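# Feed timber through the roller machine, then stop it

## Task

Send the timber length all the way through the powered roller feed and leave the feed switched off at the end. Pressing the green button starts the rollers, which keep turning until the red button is pressed. A blue lamp on the machine lights once the timber is almost through and then stays lit.

## Robot and tools

ROBOTS. Three identical i2rt Big YAM arms: arm1, arm2, arm3. Each has six joints, a five-fingered right hand and a wrist camera (arm1_cam_wrist, arm2_cam_wrist, arm3_cam_wrist). Fixed room cameras: cam_button, cam_end, cam_infeed, cam_line, cam_mouth, cam_over, cam_side. Feet (base_link) in the scene frame, metres, quaternion wxyz; each foot faces its own +x: arm1 (-0.211, 0.610, 0.747) q(0.746, 0, 0, -0.666); arm2 (1.158, -2.062, 0.708) q(0.609, 0.003, -0.003, 0.793); arm3 (1.354, 0.621, 0.849) q(0.689, 0.006, 0.001, -0.725). Reach is roughly 1.07 m from the joint 1 axis.

FRAME. One shared scene frame, origin on the floor, +z up, metres. The hand point sits 0.045 m in front of the palm; its +z runs along straight fingers, +y points out of the palm, +x runs across the palm away from the thumb. Straight fingers extend 0.06-0.07 m past the point. A wrist bracket on the little-finger side sticks out and can strike things. Printed hand positions can be a centimetre or more off, worse when stretched.

JOINTS (absolute targets, radians): joint1_rad -2.879..2.879 (turns about the foot, positive counter-clockwise from above); joint2_rad 0..3.141 (shoulder, positive lifts and swings forward); joint3_rad 0..3.019 (elbow, positive opens); joint4_rad -1.692..1.57 (positive tips fingers up); joint5_rad -1.57..1.57 (positive swings hand to the arm's right); joint6_rad -2.094..2.094 (roll, positive clockwise seen from behind). Hand values, unitless, -1..1: hand_little, hand_ring, hand_middle, hand_index, hand_thumb_bend (+1 straight, -1 curled); hand_thumb_turn (+1 beside palm, -1 opposite fingers). Settings: hand_force_limit -1..1 (about 0 to 10 N at fingertip, 15 N for thumb motors); hand_speed -0.96..1 (full speed from +0.48). Scenes start at force limit 0 and hand_speed -0.8.

TOOL move. Arguments arm1, arm2, arm3 (each optional, one object per robot; an omitted robot receives nothing new) and cameras (list of names or ["all"]). Inside a robot's object:
- joints: a map of joint name to absolute target, units above.
- target: one list of seven numbers [x, y, z, qw, qx, qy, qz], an absolute hand pose in the scene frame (metres, unit quaternion). The hand travels a straight line to it from its current hand_target. When target is present, joints may only carry hand_ keys.
- speed: top path speed in m/s, 0.002..0.5 (default 0.25; rotation capped at twice this in rad/s). Invalid without target.
- min_time_s: 0.1..8 s, a floor on the duration of that robot's arm joint motions.
All motions in one call begin together; hand paths finish together, paced by the slowest; a path lasts 0.5-10 s and a call at most 15 s. Paths do not avoid obstacles or other arms. A move with no action just reports full state and all images. Unknown keys invalidate a call; out-of-range values get it refused, and then later move/wait/finished_scene calls in that reply are skipped.

Other tools: wait {seconds: 0..10} lets the scene run; zoom_image {camera, region [x0, y0, x1, y1]} in pixels of that camera's latest 672x504 image, region at most 504 each way; show_instructions shows reference pages; finished_scene {scene: current scene number} closes the scene irreversibly, so the feed must already be stopped and the timber through.

RESULTS. A "move" line lists each robot sent motion with "done" or its worst status. joint_status/hand_status words: done, off_target (resting short, maybe still pushing), time_out (arm holds a nearby target and keeps pushing; on_its_own lists joints still going; send a joint its reported position to relieve it), not_followed (a self/inter-arm collision check or unreachable pose blocked it, reported as "joint command not followed" or "pose unreachable"). Robots not named appear under "as last shown" with "not commanded". hand_target is the pose the current joint targets imply. hand_stopped_by gives six words for little, ring, middle, index, thumb_bend, thumb_turn: moving, target, force, stalled, fault. <motor>_load_n is fingertip force in N, positive when pushed open. Joint velocities in rad/s; "within noise" means still. Torques are in joint order and include gravity. The "pictures" line names image order; frames can lag the state slightly.

GRIPPING. A finger motor only starts when its target changes by at least 0.002; it stops at the target or when load reaches hand_force_limit, then locks. For a soft grip use hand_speed -0.94 or below. To grip harder, raise the force limit and send a more-closed target. With thumb turned in front, the hand wraps objects about 0.035-0.065 m thick.

CAUTIONS. Do not knock anything out of the work area or let anything fall; avoid hard contact with the machine or fixed items. Never squeeze one robot's fingers with another hand or press arms together; the safety check may react too late. Arms do not stop on contact, so sustained pushing or long outstretched holds heat motors: MOTOR HOT warns at 85 °C, and at 100 °C an OVER-TEMPERATURE FAULT drops the arm for 30-60 s, after which keys read limit_stop_at_motor_heat and must be resent. Avoid overloading fingers. The scene keeps running while you think, holding the last command. Loose objects may occasionally be nudged. Use cam_button to confirm button presses and the blue lamp, and cam_infeed, cam_mouth, cam_end, cam_line to track the timber.

Each tool is called by a JSON object that holds its "fn" and its "kwargs".

Reference images:

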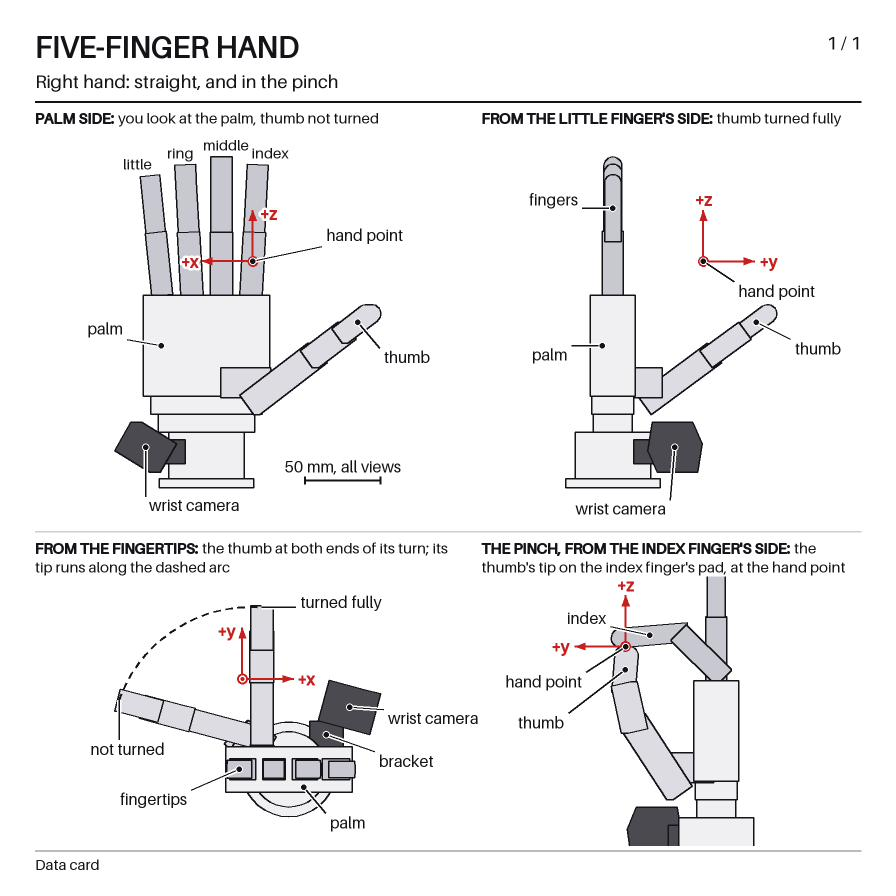

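## Session

{"fn": "move", "kwargs": {}}

Scene clock: 0.00 s.
Joint torques (N m): no reading
Heat: arm1: hottest joint1_rad 18 °C; arm2: hottest joint2_rad 22 °C; arm3: hottest joint4_rad 17 °C.
Joint velocities: within noise
arm1.joint_positions: joint1_rad=-0.334 joint2_rad=+0.627 joint3_rad=+1.448 joint4_rad=-1.575 joint5_rad=+0.163 joint6_rad=-0.948 hand_little=+1.000 hand_ring=+1.000 hand_middle=+1.000 hand_index=+1.000 hand_thumb_turn=+1.000 hand_thumb_bend=+1.000 hand_force_limit=+0.000 hand_speed=-0.800
arm1.joint_status: not commanded
arm1.hand_stopped_by: target,target,target,target,target,target
arm1.little_load_n: 0.0
arm1.ring_load_n: 0.0
arm1.middle_load_n: 0.0
arm1.index_load_n: 0.0
arm1.thumb_bend_load_n: 0.0
arm1.thumb_turn_load_n: 0.0
arm1.hand: x=-0.3091 y=+0.4634 z=+1.2114 quat_wxyz=(+0.280, +0.295, -0.867, +0.289) (m; scene frame)
arm1.hand_target: x=-0.3091 y=+0.4638 z=+1.2207 quat_wxyz=(+0.286, +0.292, -0.862, +0.298) (m; scene frame)
arm1.hand_status: not commanded
arm2.joint_positions: joint1_rad=-0.767 joint2_rad=+0.588 joint3_rad=+1.462 joint4_rad=-1.153 joint5_rad=-0.088 joint6_rad=-0.954 hand_little=+1.000 hand_ring=+1.000 hand_middle=+1.000 hand_index=+1.000 hand_thumb_turn=+1.000 hand_thumb_bend=+1.000 hand_force_limit=+0.000 hand_speed=-0.800
arm2.joint_status: not commanded
arm2.hand_stopped_by: target,target,target,target,target,target
arm2.little_load_n: -0.5
arm2.ring_load_n: 0.0
arm2.middle_load_n: 0.0
arm2.index_load_n: 0.0
arm2.thumb_bend_load_n: 0.0
arm2.thumb_turn_load_n: 0.0
arm2.hand: x=+1.2845 y=-1.8710 z=+1.2676 quat_wxyz=(-0.475, +0.770, +0.201, +0.375) (m; scene frame)
arm2.hand_target: x=+1.2835 y=-1.8729 z=+1.2788 quat_wxyz=(-0.483, +0.762, +0.199, +0.382) (m; scene frame)
arm2.hand_status: not commanded
arm3.joint_positions: joint1_rad=+0.270 joint2_rad=+0.543 joint3_rad=+1.394 joint4_rad=-1.229 joint5_rad=+0.267 joint6_rad=-1.186 hand_little=+1.000 hand_ring=+1.000 hand_middle=+1.000 hand_index=+1.000 hand_thumb_turn=+1.000 hand_thumb_bend=+1.000 hand_force_limit=+0.000 hand_speed=-0.800
arm3.joint_status: not commanded
arm3.hand_stopped_by: target,target,target,target,target,target
arm3.little_load_n: 0.0
arm3.ring_load_n: 0.0
arm3.middle_load_n: 0.0
arm3.index_load_n: 0.0
arm3.thumb_bend_load_n: 0.0
arm3.thumb_turn_load_n: 0.0
arm3.hand: x=+1.3002 y=+0.4021 z=+1.3778 quat_wxyz=(+0.351, +0.473, -0.678, +0.440) (m; scene frame)
arm3.hand_target: x=+1.2995 y=+0.4048 z=+1.3857 quat_wxyz=(+0.354, +0.468, -0.674, +0.448) (m; scene frame)
arm3.hand_status: not commanded
pictures: arm1_cam_wrist, arm2_cam_wrist, arm3_cam_wrist, cam_button, cam_end, cam_infeed, cam_line, cam_mouth, cam_over, cam_side

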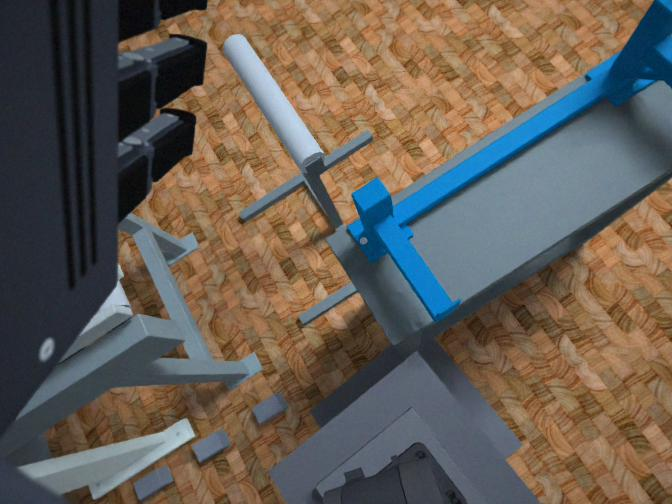

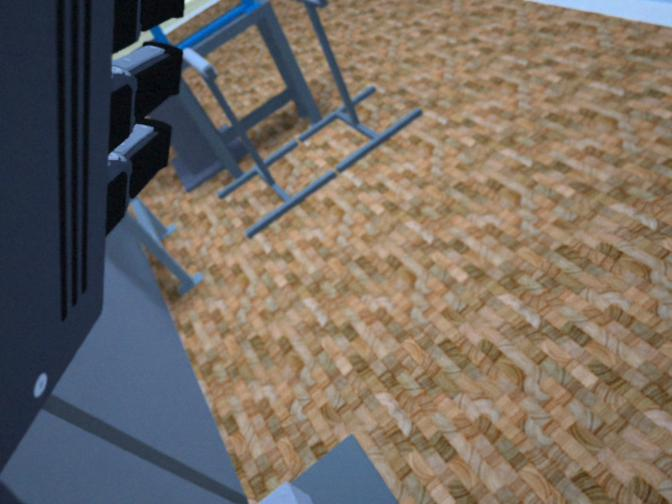

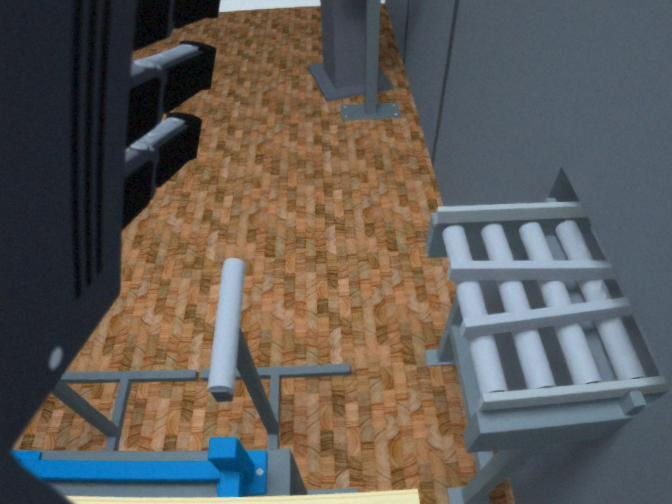

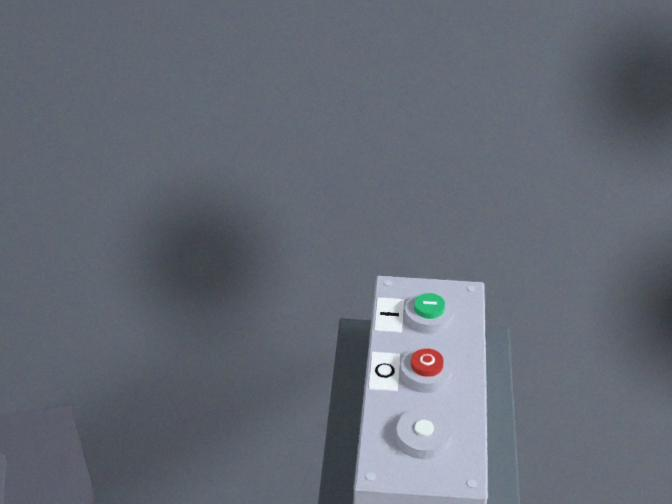

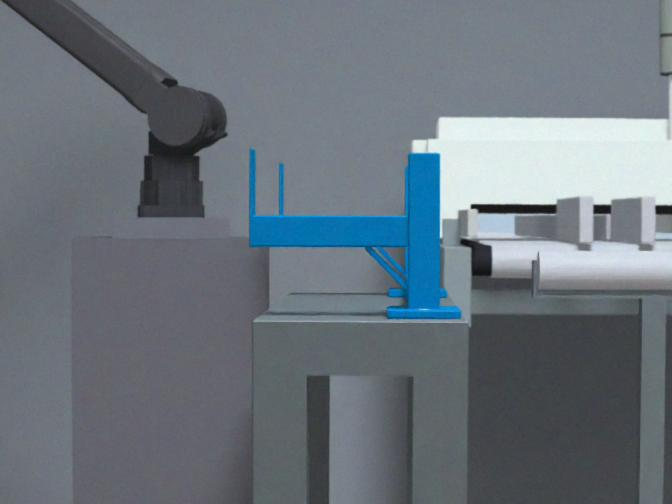

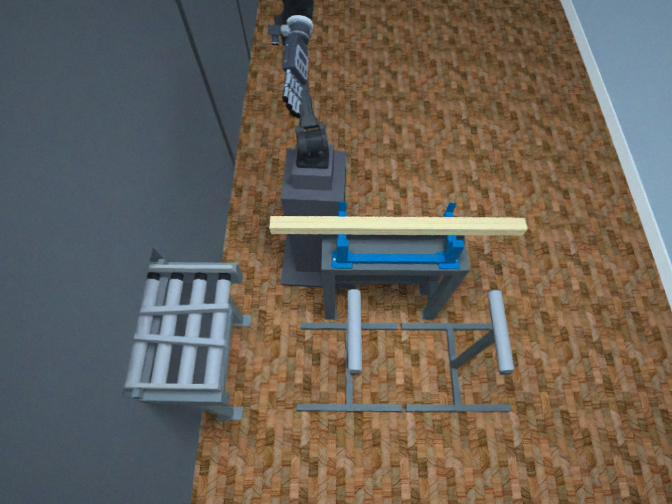

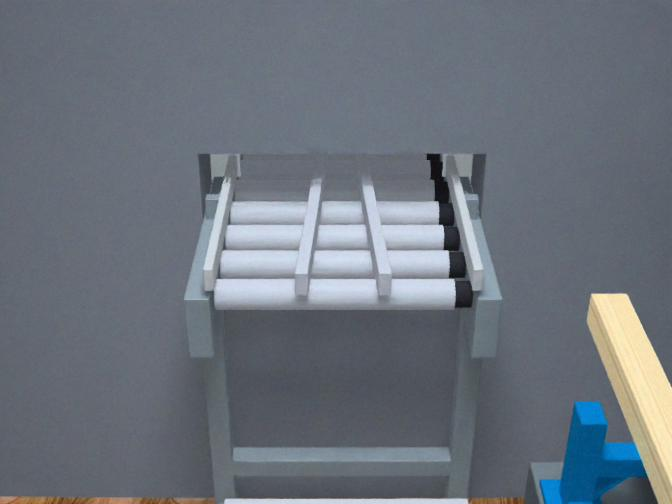

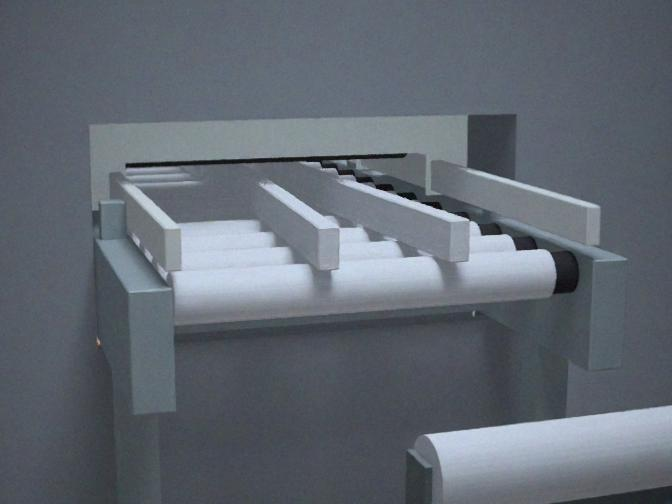

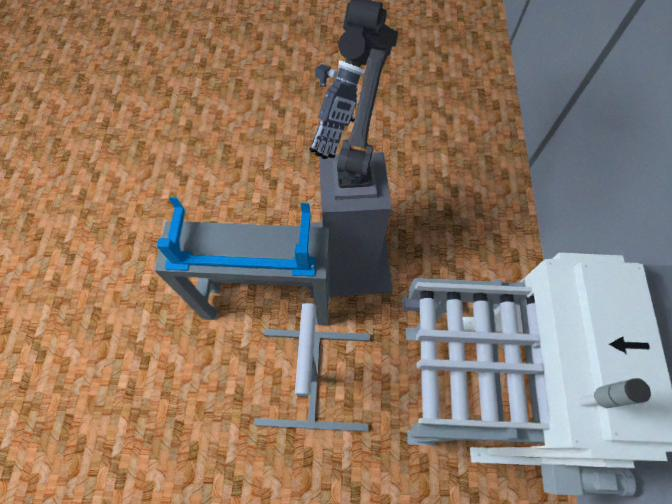

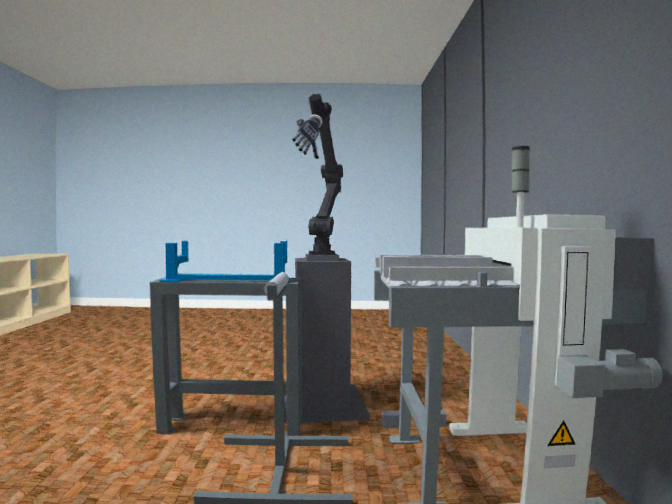

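{"fn": "zoom_image", "kwargs": {"camera": "cam_infeed", "region": [100, 130, 540, 430]}}

{"fn": "zoom_image", "kwargs": {"camera": "cam_over", "region": [140, 180, 672, 504]}}

{"fn": "zoom_image", "kwargs": {"camera": "arm2_cam_wrist", "region": [120, 0, 440, 240]}}

{"fn": "zoom_image", "kwargs": {"camera": "arm3_cam_wrist", "region": [0, 240, 672, 504]}}

{"fn": "zoom_image", "kwargs": {"camera": "cam_button", "region": [320, 260, 520, 500]}}

Scaled by 1.145 from the camera's 672x504 image, which has a finer 960x720 frame.

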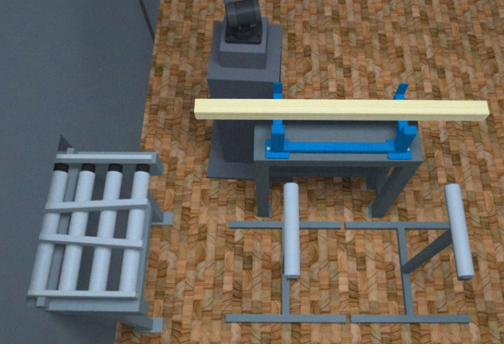

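Region (140, 180, 672, 504) is 532x324 pixels. A region can be at most 504 by 504 pixels.

Scaled by 1.575 from the camera's 672x504 image, which has a finer 960x720 frame.

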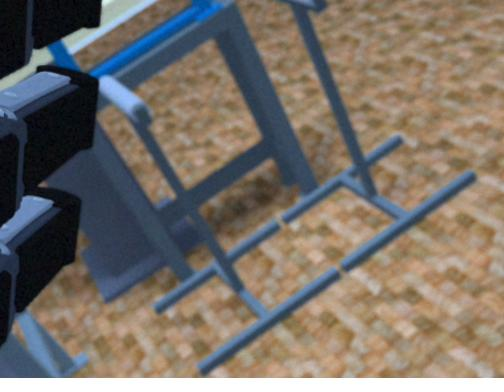

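Region (0, 240, 672, 504) is 672x264 pixels. A region can be at most 504 by 504 pixels.

Scaled by 2.100 from the camera's 672x504 image, which has a finer 960x720 frame.

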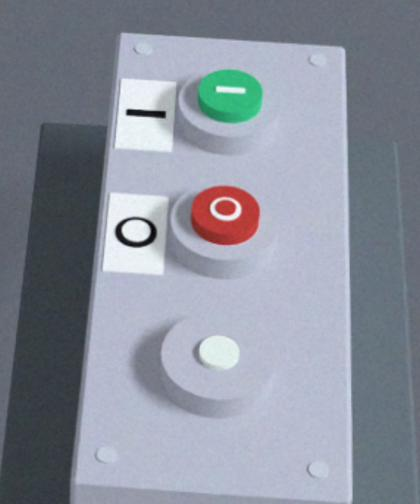

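{"fn": "zoom_image", "kwargs": {"camera": "arm3_cam_wrist", "region": [168, 180, 672, 504]}}

{"fn": "zoom_image", "kwargs": {"camera": "cam_over", "region": [300, 240, 672, 500]}}

{"fn": "zoom_image", "kwargs": {"camera": "cam_over", "region": [100, 130, 440, 450]}}

{"fn": "zoom_image", "kwargs": {"camera": "cam_end", "region": [200, 100, 672, 400]}}

{"fn": "zoom_image", "kwargs": {"camera": "cam_side", "region": [360, 120, 672, 504]}}

{"fn": "zoom_image", "kwargs": {"camera": "cam_side", "region": [100, 80, 420, 504]}}

{"fn": "zoom_image", "kwargs": {"camera": "arm1_cam_wrist", "region": [168, 0, 672, 504]}}

Scaled by 1.000.

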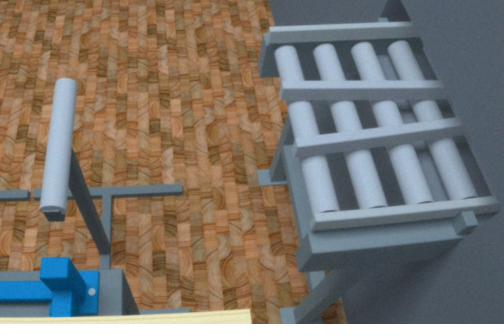

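Scaled by 1.355 from the camera's 672x504 image, which has a finer 960x720 frame.

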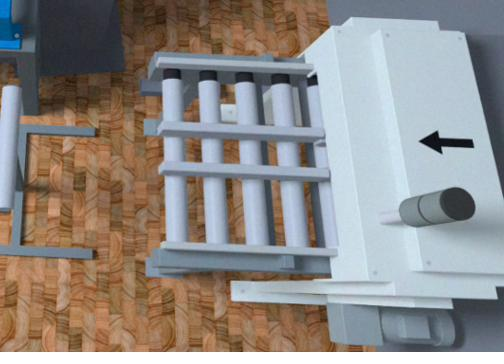

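Scaled by 1.482 from the camera's 672x504 image, which has a finer 960x720 frame.

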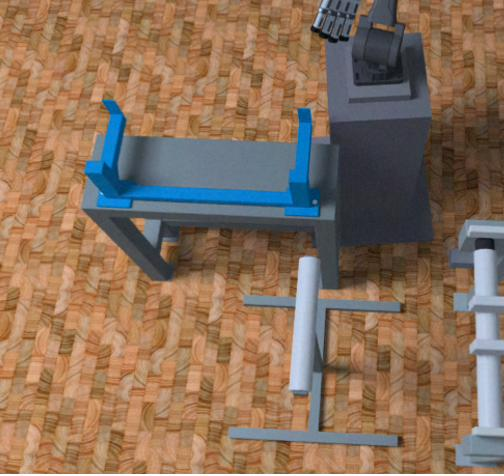

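Scaled by 1.068 from the camera's 672x504 image, which has a finer 960x720 frame.

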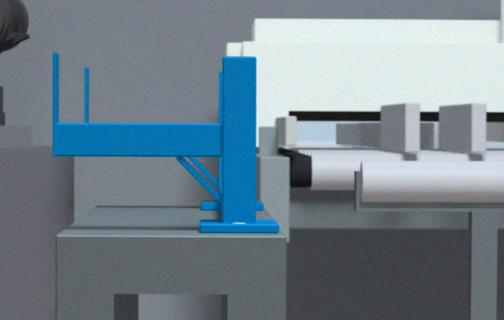

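Scaled by 1.312 from the camera's 672x504 image, which has a finer 960x720 frame.

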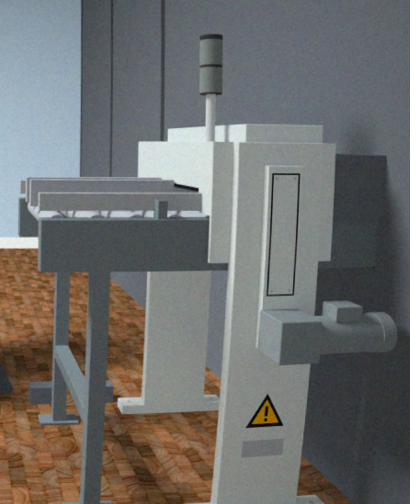

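Scaled by 1.189 from the camera's 672x504 image, which has a finer 960x720 frame.

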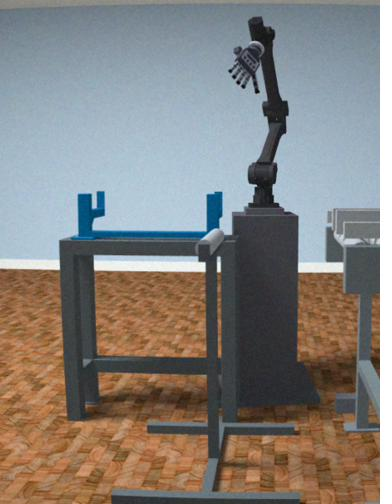

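Scaled by 1.000.

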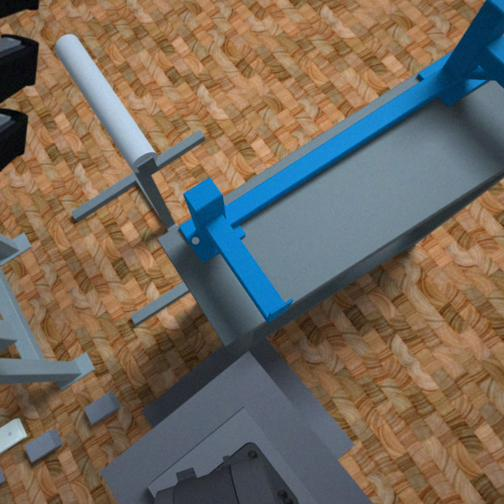

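{"fn": "move", "kwargs": {"arm2": {"target": [1.20, -1.80, 1.25, 0, 0.998, -0.06, 0], "speed": 0.2}, "arm3": {"target": [1.60, 0.33, 1.15, 0, 0, 1, 0], "speed": 0.2}, "cameras": ["arm2_cam_wrist", "arm3_cam_wrist", "cam_infeed", "cam_button"]}}

Scene clock: 369.53 s.
Joint torques (N m): arm1=[-0.26 1.14 9.05 1.57 0.02 0.05] | arm2=[-0.03 -2.84 8.68 1.84 -0.13 0.05] | arm3=[-1.96 -10.7 10.25 0.38 -0.08 0.24]
Heat: arm1: hottest joint3_rad 25 °C; arm2: hottest joint2_rad 21 °C; arm3: hottest joint3_rad 21 °C.
move: arm2 off_target; arm3 off_target
Joint velocities: within noise
arm1: as last shown
arm1.ring_load_n: -0.5
arm2.joint_positions: joint1_rad=-0.508 joint2_rad=+1.034 joint3_rad=+1.869 joint4_rad=-1.694 joint5_rad=-0.031 joint6_rad=-0.148 hand_little=+1.000 hand_ring=+1.000 hand_middle=+1.000 hand_index=+1.000 hand_thumb_turn=+1.000 hand_thumb_bend=+1.000 hand_force_limit=+0.000 hand_speed=-0.800
arm2.joint_status: not commanded
arm2.hand_stopped_by: target,target,target,target,target,target
arm2.little_load_n: 0.0
arm2.ring_load_n: 0.0
arm2.middle_load_n: 0.0
arm2.index_load_n: 0.0
arm2.thumb_bend_load_n: -0.5
arm2.thumb_turn_load_n: 0.0
arm2.hand: x=+1.1983 y=-1.7995 z=+1.2400 quat_wxyz=(-0.349, +0.935, -0.041, +0.053) (m; scene frame)
arm2.hand_target: x=+1.2000 y=-1.7998 z=+1.2490 quat_wxyz=(-0.355, +0.932, -0.051, +0.053) (m; scene frame)
arm2.hand_status: off_target (0.010 m and 41.4 deg from the pose sent, 0.112 m and 81.6 deg at the start; pose on its path clipped on 81 of 164 steps; a joint's target at an end of its range on 116 of 164 steps)
arm3.joint_positions: joint1_rad=+0.628 joint2_rad=+1.395 joint3_rad=+1.517 joint4_rad=-1.695 joint5_rad=+0.014 joint6_rad=+0.550 hand_little=+1.000 hand_ring=+1.000 hand_middle=+1.000 hand_index=+1.000 hand_thumb_turn=+1.000 hand_thumb_bend=+1.000 hand_force_limit=+0.000 hand_speed=-0.800
arm3.joint_status: not commanded
arm3.hand_stopped_by: target,target,target,target,target,target
arm3.little_load_n: 0.0
arm3.ring_load_n: 0.0
arm3.middle_load_n: 0.0
arm3.index_load_n: 0.0
arm3.thumb_bend_load_n: 0.0
arm3.thumb_turn_load_n: 0.0
arm3.hand: x=+1.5963 y=+0.3411 z=+1.1406 quat_wxyz=(+0.003, +0.013, -1.000, -0.002) (m; scene frame)
arm3.hand_target: x=+1.5997 y=+0.3304 z=+1.1496 quat_wxyz=(-0.003, +0.000, -1.000, +0.004) (m; scene frame)
arm3.hand_status: off_target (0.015 m and 1.6 deg from the pose sent, 0.383 m and 94.6 deg at the start; a joint's target at an end of its range on 108 of 164 steps)
pictures: arm2_cam_wrist, arm3_cam_wrist, cam_button, cam_infeed

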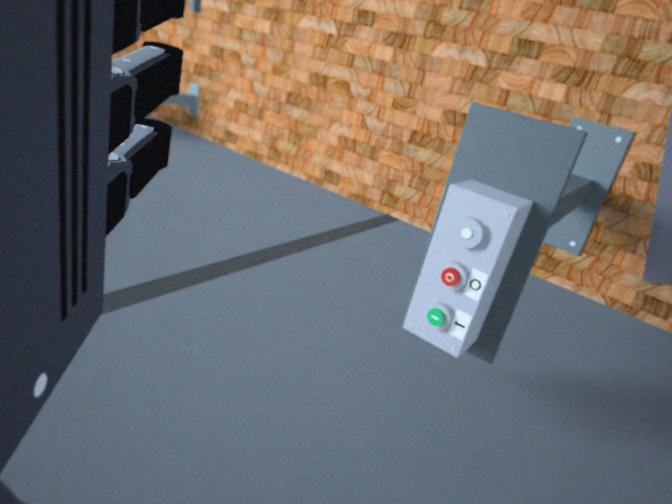

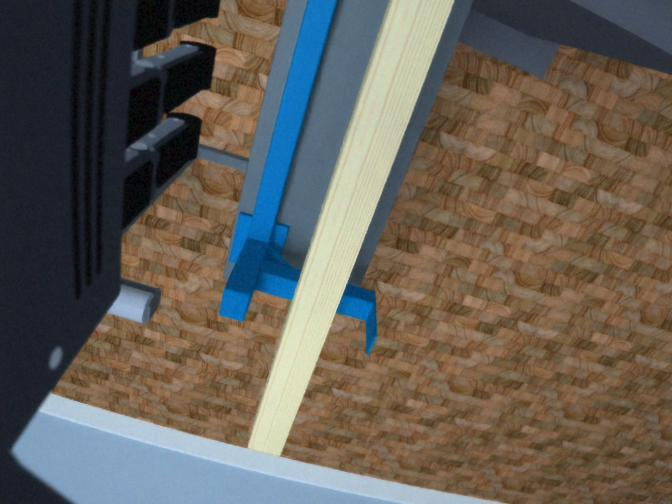

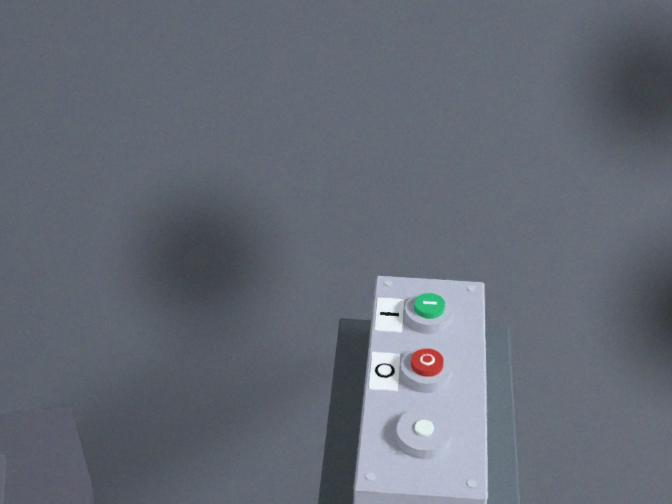

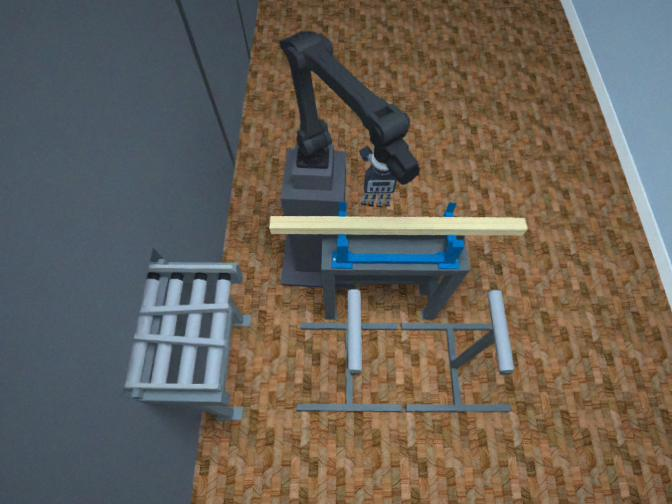

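{"fn": "move", "kwargs": {"arm2": {"target": [1.025, -1.770, 1.116, 0, 0.977, 0.212, 0], "speed": 0.2, "joints": {"hand_little": -1, "hand_ring": -1, "hand_middle": -1, "hand_force_limit": 0.0}}, "arm3": {"target": [1.68, 0.27, 1.02, 0, 0, 1, 0], "speed": 0.2, "joints": {"hand_thumb_turn": -1}}, "cameras": ["arm2_cam_wrist", "arm3_cam_wrist", "cam_infeed", "cam_button"]}}

Scene clock: 487.03 s.
Joint torques (N m): arm1=[-0.21 1.14 9.03 1.57 0.01 0.06] | arm2=[1.2 -7.53 7.06 1.22 -0.13 -0.04] | arm3=[-0.09 -14.04 7.66 1.14 0.01 0.23]
Heat: arm1: hottest joint3_rad 26 °C; arm2: hottest joint2_rad 21 °C; arm3: hottest joint3_rad 25 °C.
move: arm2 off_target; arm3 off_target
Joint velocities: within noise
arm1: as last shown
arm1.ring_load_n: 0.0
arm2.joint_positions: joint1_rad=+0.065 joint2_rad=+1.212 joint3_rad=+1.677 joint4_rad=-1.694 joint5_rad=-0.024 joint6_rad=-0.087 hand_little=-1.000 hand_ring=-1.000 hand_middle=-1.000 hand_index=+1.000 hand_thumb_turn=+1.000 hand_thumb_bend=+1.000 hand_force_limit=+0.000 hand_speed=-0.800
arm2.joint_status: all done
arm2.hand_stopped_by: target,target,target,target,target,target
arm2.little_load_n: 0.0
arm2.ring_load_n: 0.0
arm2.middle_load_n: 0.0
arm2.index_load_n: 0.0
arm2.thumb_bend_load_n: 0.0
arm2.thumb_turn_load_n: 0.0
arm2.hand: x=+1.0269 y=-1.7682 z=+1.1182 quat_wxyz=(-0.172, +0.963, +0.204, -0.032) (m; scene frame)
arm2.hand_target: x=+1.0249 y=-1.7699 z=+1.1151 quat_wxyz=(-0.162, +0.964, +0.208, -0.032) (m; scene frame)
arm2.hand_status: off_target (0.003 m and 20.2 deg from the pose sent, 0.215 m and 50.4 deg at the start; pose on its path clipped on 95 of 152 steps; a joint's target at an end of its range on 152 of 152 steps)
arm3.joint_positions: joint1_rad=+0.674 joint2_rad=+1.646 joint3_rad=+1.510 joint4_rad=-1.421 joint5_rad=+0.014 joint6_rad=+0.619 hand_little=+1.000 hand_ring=+1.000 hand_middle=+1.000 hand_index=+1.000 hand_thumb_turn=-1.000 hand_thumb_bend=+1.000 hand_force_limit=+0.000 hand_speed=-0.800
arm3.joint_status: all done
arm3.hand_stopped_by: target,target,target,target,target,target
arm3.little_load_n: 0.0
arm3.ring_load_n: 0.0
arm3.middle_load_n: 0.0
arm3.index_load_n: 0.0
arm3.thumb_bend_load_n: 0.0
arm3.thumb_turn_load_n: 0.0
arm3.hand: x=+1.6718 y=+0.2710 z=+1.0295 quat_wxyz=(-0.002, +0.001, -1.000, +0.005) (m; scene frame)
arm3.hand_target: x=+1.6798 y=+0.2702 z=+1.0201 quat_wxyz=(+0.000, +0.000, -1.000, +0.000) (m; scene frame)
arm3.hand_status: off_target (0.013 m and 0.6 deg from the pose sent, 0.163 m and 1.6 deg at the start)
pictures: arm2_cam_wrist, arm3_cam_wrist, cam_button, cam_infeed

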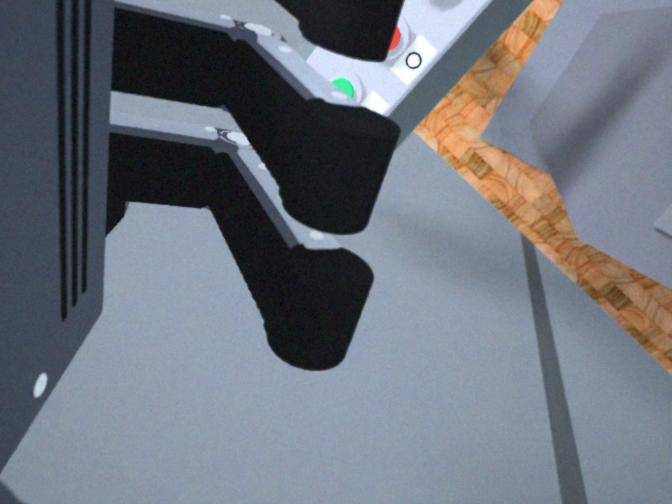

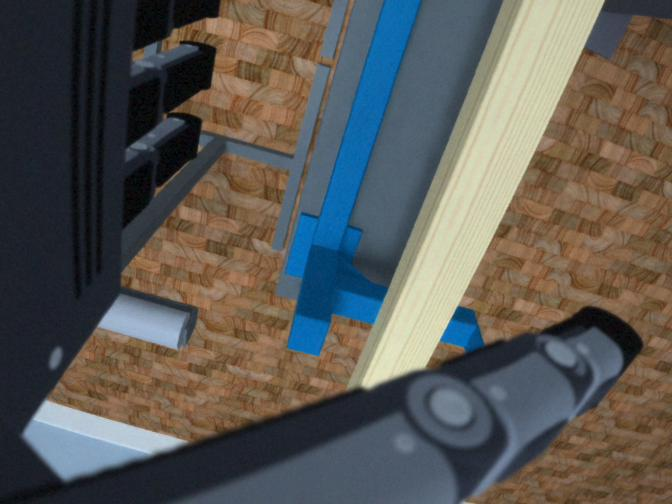

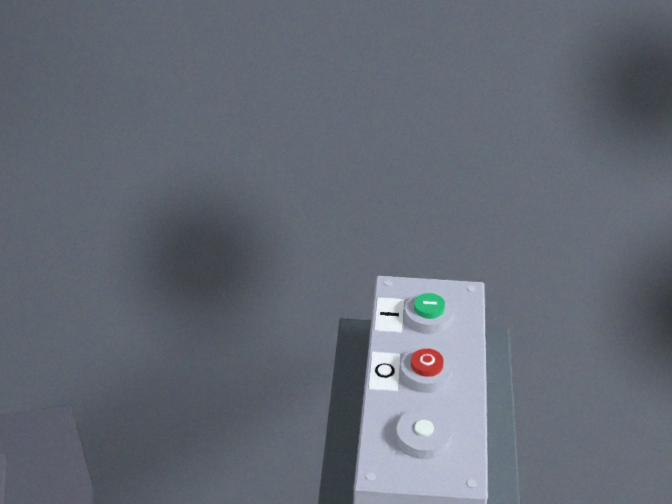

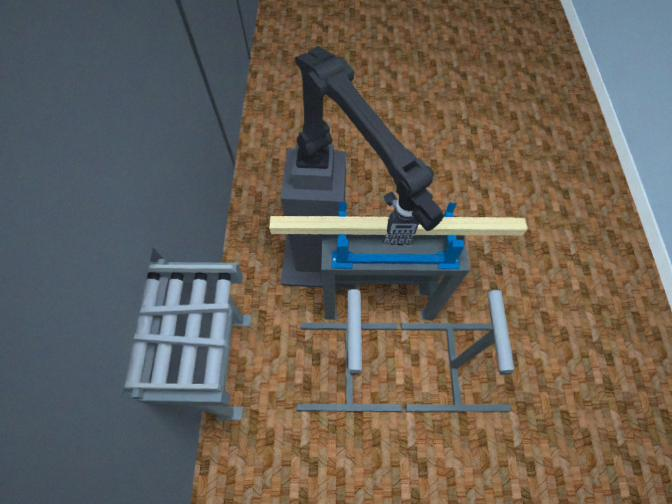

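{"fn": "zoom_image", "kwargs": {"camera": "arm3_cam_wrist", "region": [300, 0, 672, 400]}}

{"fn": "zoom_image", "kwargs": {"camera": "cam_infeed", "region": [240, 140, 560, 300]}}

Scaled by 1.260 from the camera's 672x504 image, which has a finer 960x720 frame.

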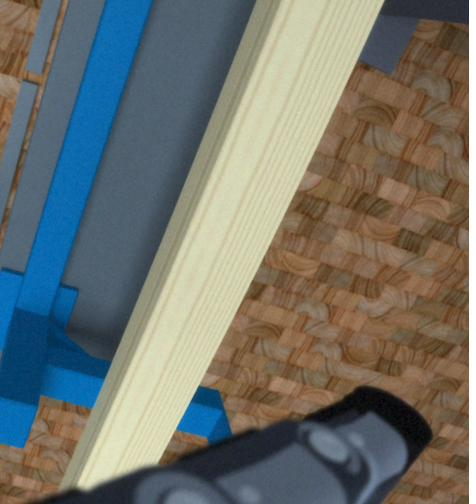

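Scaled by 1.575 from the camera's 672x504 image, which has a finer 960x720 frame.

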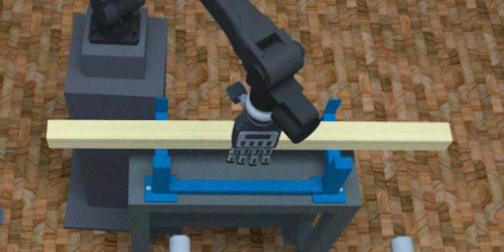

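{"fn": "move", "kwargs": {"arm3": {"target": [1.68, 0.285, 0.84, 0, 0, 1, 0], "speed": 0.15}, "arm2": {"target": [1.015, -1.760, 1.05, 0, 0.977, 0.212, 0], "speed": 0.1}, "cameras": ["arm3_cam_wrist", "cam_infeed", "arm2_cam_wrist", "cam_button"]}}

Scene clock: 542.77 s.
Joint torques (N m): arm1=[-0.21 1.14 9.05 1.57 0.02 0.05] | arm2=[1.49 -9.35 7.15 0.87 0.05 0.06] | arm3=[-0.15 -14.56 6.06 1.17 0.02 0.25]
Heat: arm1: hottest joint3_rad 26 °C; arm2: hottest joint2_rad 21 °C; arm3: hottest joint3_rad 22 °C.
move: arm2 off_target; arm3 off_target
Joint velocities: within noise
arm1: as last shown
arm2.joint_positions: joint1_rad=+0.085 joint2_rad=+1.313 joint3_rad=+1.585 joint4_rad=-1.694 joint5_rad=-0.013 joint6_rad=-0.080 hand_little=-1.000 hand_ring=-1.000 hand_middle=-1.000 hand_index=+1.000 hand_thumb_turn=+1.000 hand_thumb_bend=+1.000 hand_force_limit=+0.000 hand_speed=-0.800
arm2.joint_status: not commanded
arm2.hand_stopped_by: target,target,target,target,target,target
arm2.little_load_n: 0.0
arm2.ring_load_n: 0.0
arm2.middle_load_n: 0.5
arm2.index_load_n: 0.0
arm2.thumb_bend_load_n: 0.0
arm2.thumb_turn_load_n: 0.0
arm2.hand: x=+1.0181 y=-1.7582 z=+1.0538 quat_wxyz=(-0.078, +0.974, +0.211, -0.016) (m; scene frame)
arm2.hand_target: x=+1.0150 y=-1.7600 z=+1.0492 quat_wxyz=(-0.065, +0.975, +0.212, -0.014) (m; scene frame)
arm2.hand_status: off_target (0.005 m and 9.1 deg from the pose sent, 0.070 m and 20.2 deg at the start; a joint's target at an end of its range on 73 of 73 steps)
arm3.joint_positions: joint1_rad=+0.687 joint2_rad=+1.794 joint3_rad=+1.207 joint4_rad=-0.965 joint5_rad=+0.014 joint6_rad=+0.631 hand_little=+1.000 hand_ring=+1.000 hand_middle=+1.000 hand_index=+1.000 hand_thumb_turn=-1.000 hand_thumb_bend=+1.000 hand_force_limit=+0.000 hand_speed=-0.800
arm3.joint_status: not commanded
arm3.hand_stopped_by: target,target,target,target,target,target
arm3.little_load_n: 0.0
arm3.ring_load_n: 0.0
arm3.middle_load_n: 0.0
arm3.index_load_n: 0.0
arm3.thumb_bend_load_n: 0.0
arm3.thumb_turn_load_n: 0.0
arm3.hand: x=+1.6754 y=+0.2805 z=+0.8516 quat_wxyz=(-0.004, +0.002, -1.000, +0.007) (m; scene frame)
arm3.hand_target: x=+1.6797 y=+0.2852 z=+0.8402 quat_wxyz=(+0.000, +0.000, -1.000, +0.000) (m; scene frame)
arm3.hand_status: off_target (0.013 m and 1.0 deg from the pose sent, 0.190 m and 0.6 deg at the start)
pictures: arm2_cam_wrist, arm3_cam_wrist, cam_button, cam_infeed

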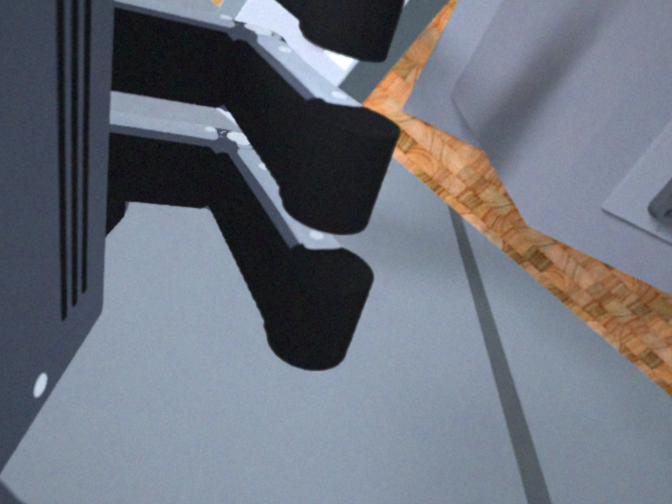

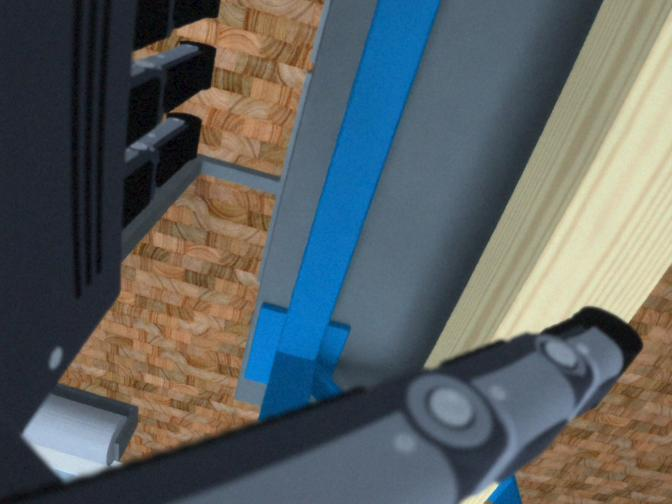

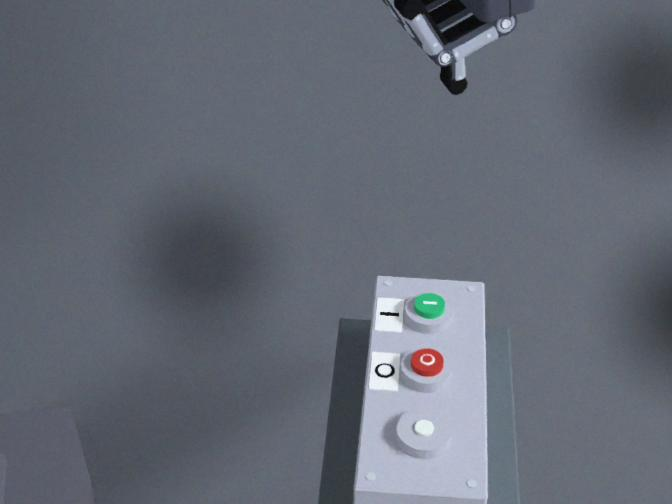

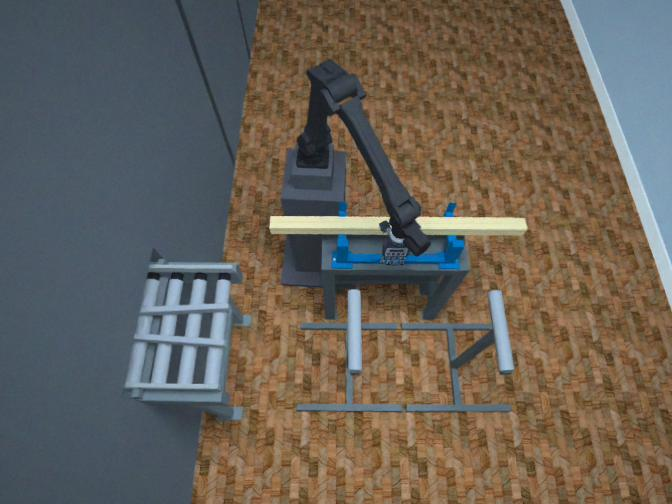

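{"fn": "zoom_image", "kwargs": {"camera": "arm3_cam_wrist", "region": [400, 0, 672, 400]}}

{"fn": "zoom_image", "kwargs": {"camera": "cam_button", "region": [330, 0, 580, 250]}}

Scaled by 1.260 from the camera's 672x504 image, which has a finer 960x720 frame.

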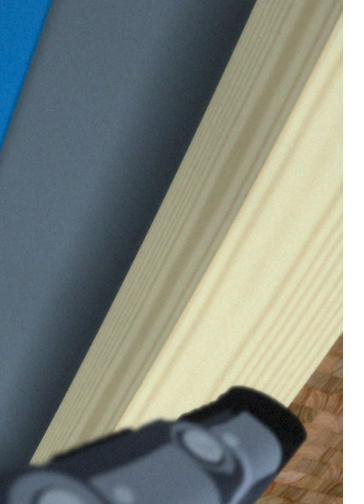

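Scaled by 2.016 from the camera's 672x504 image, which has a finer 960x720 frame.

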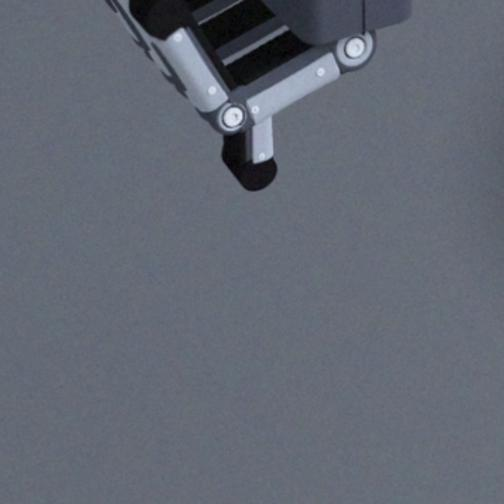

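{"fn": "zoom_image", "kwargs": {"camera": "cam_infeed", "region": [430, 200, 540, 260]}}

{"fn": "zoom_image", "kwargs": {"camera": "cam_infeed", "region": [260, 190, 370, 290]}}

{"fn": "zoom_image", "kwargs": {"camera": "cam_infeed", "region": [350, 170, 470, 290]}}

Scaled by 4.582 from the camera's 672x504 image, which has a finer 960x720 frame.

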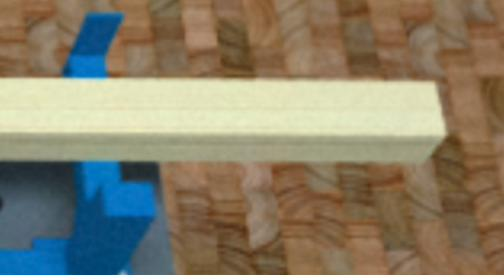

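Scaled by 4.582 from the camera's 672x504 image, which has a finer 960x720 frame.

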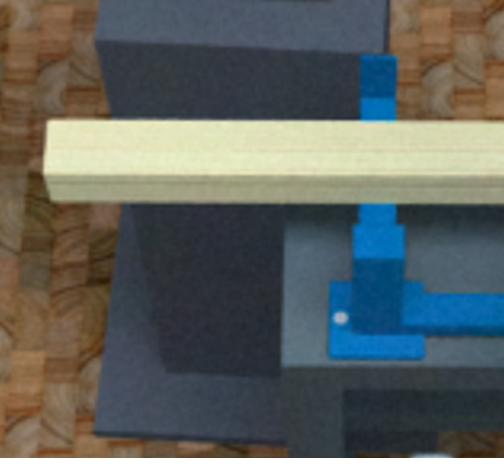

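Scaled by 4.200 from the camera's 672x504 image, which has a finer 960x720 frame.

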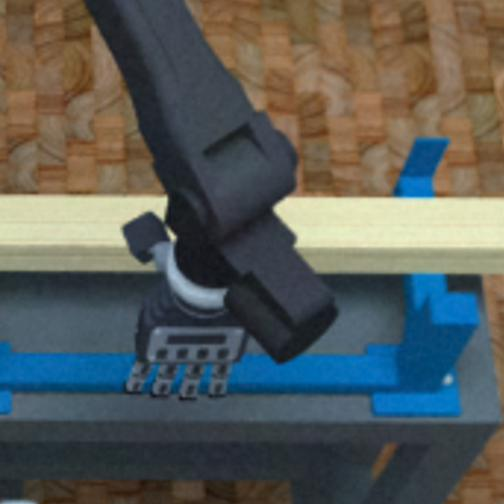

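{"fn": "move", "kwargs": {"arm3": {"target": [1.68, 0.295, 0.77, 0, 0, 1, 0], "speed": 0.1}, "arm2": {"target": [1.0074, -1.7546, 0.986, 0, 0.977, 0.212, 0], "speed": 0.1}, "cameras": ["arm3_cam_wrist", "cam_infeed", "cam_button"]}}

Scene clock: 695.87 s.
Joint torques (N m): arm1=[-0.21 1.14 9.03 1.57 0.02 0.05] | arm2=[1.44 -10.75 7.25 1.5 0.06 0.07] | arm3=[-0.09 -14.92 5.22 1.17 0.02 0.23]
Heat: arm1: hottest joint3_rad 26 °C; arm2: hottest joint2_rad 21 °C; arm3: hottest joint3_rad 20 °C.
move: arm2 done; arm3 off_target
Joint velocities: within noise
arm1: as last shown
arm2.joint_positions: joint1_rad=+0.103 joint2_rad=+1.396 joint3_rad=+1.479 joint4_rad=-1.664 joint5_rad=-0.004 joint6_rad=-0.063 hand_little=-1.000 hand_ring=-1.000 hand_middle=-1.000 hand_index=+1.000 hand_thumb_turn=+1.000 hand_thumb_bend=+1.000 hand_force_limit=+0.000 hand_speed=-0.800
arm2.joint_status: not commanded
arm2.hand_stopped_by: target,target,target,target,target,target
arm2.little_load_n: 0.0
arm2.ring_load_n: 0.0
arm2.middle_load_n: 0.5
arm2.index_load_n: 0.0
arm2.thumb_bend_load_n: 0.0
arm2.thumb_turn_load_n: 0.0
arm2.hand: x=+1.0124 y=-1.7581 z=+0.9909 quat_wxyz=(+0.001, +0.977, +0.212, -0.001) (m; scene frame)
arm2.hand_target: x=+1.0074 y=-1.7548 z=+0.9860 quat_wxyz=(+0.000, +0.977, +0.212, +0.000) (m; scene frame)
arm2.hand_status: done (0.008 m and 0.1 deg from the pose sent, 0.069 m and 9.1 deg at the start)
arm3.joint_positions: joint1_rad=+0.697 joint2_rad=+1.897 joint3_rad=+1.135 joint4_rad=-0.788 joint5_rad=+0.014 joint6_rad=+0.642 hand_little=+1.000 hand_ring=+1.000 hand_middle=+1.000 hand_index=+1.000 hand_thumb_turn=-1.000 hand_thumb_bend=+1.000 hand_force_limit=+0.000 hand_speed=-0.800
arm3.joint_status: not commanded
arm3.hand_stopped_by: target,target,target,target,target,target
arm3.little_load_n: 0.0
arm3.ring_load_n: 0.0
arm3.middle_load_n: 0.0
arm3.index_load_n: 0.0
arm3.thumb_bend_load_n: 0.0
arm3.thumb_turn_load_n: 0.0
arm3.hand: x=+1.6770 y=+0.2887 z=+0.7823 quat_wxyz=(-0.005, +0.002, -1.000, +0.008) (m; scene frame)
arm3.hand_target: x=+1.6797 y=+0.2952 z=+0.7703 quat_wxyz=(+0.000, +0.000, -1.000, +0.000) (m; scene frame)
arm3.hand_status: off_target (0.014 m and 1.1 deg from the pose sent, 0.083 m and 1.0 deg at the start)
pictures: arm3_cam_wrist, cam_button, cam_infeed

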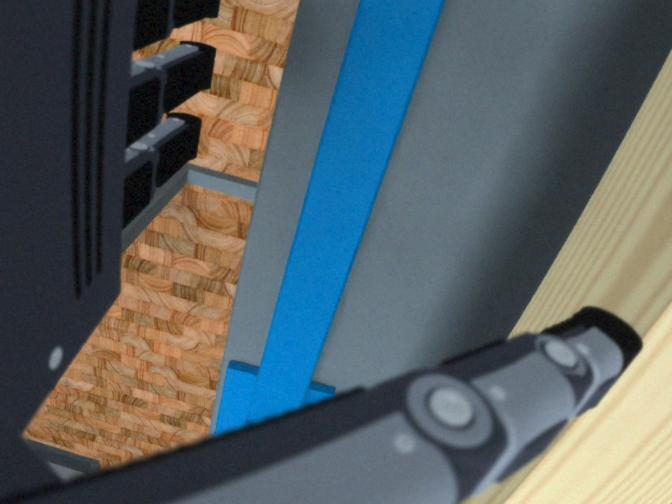

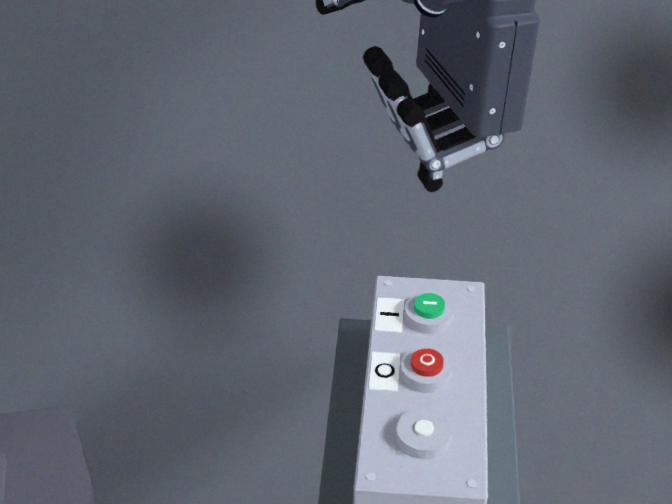

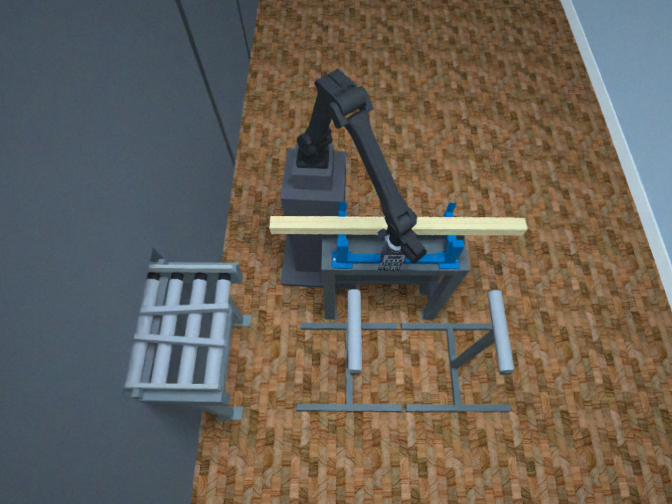

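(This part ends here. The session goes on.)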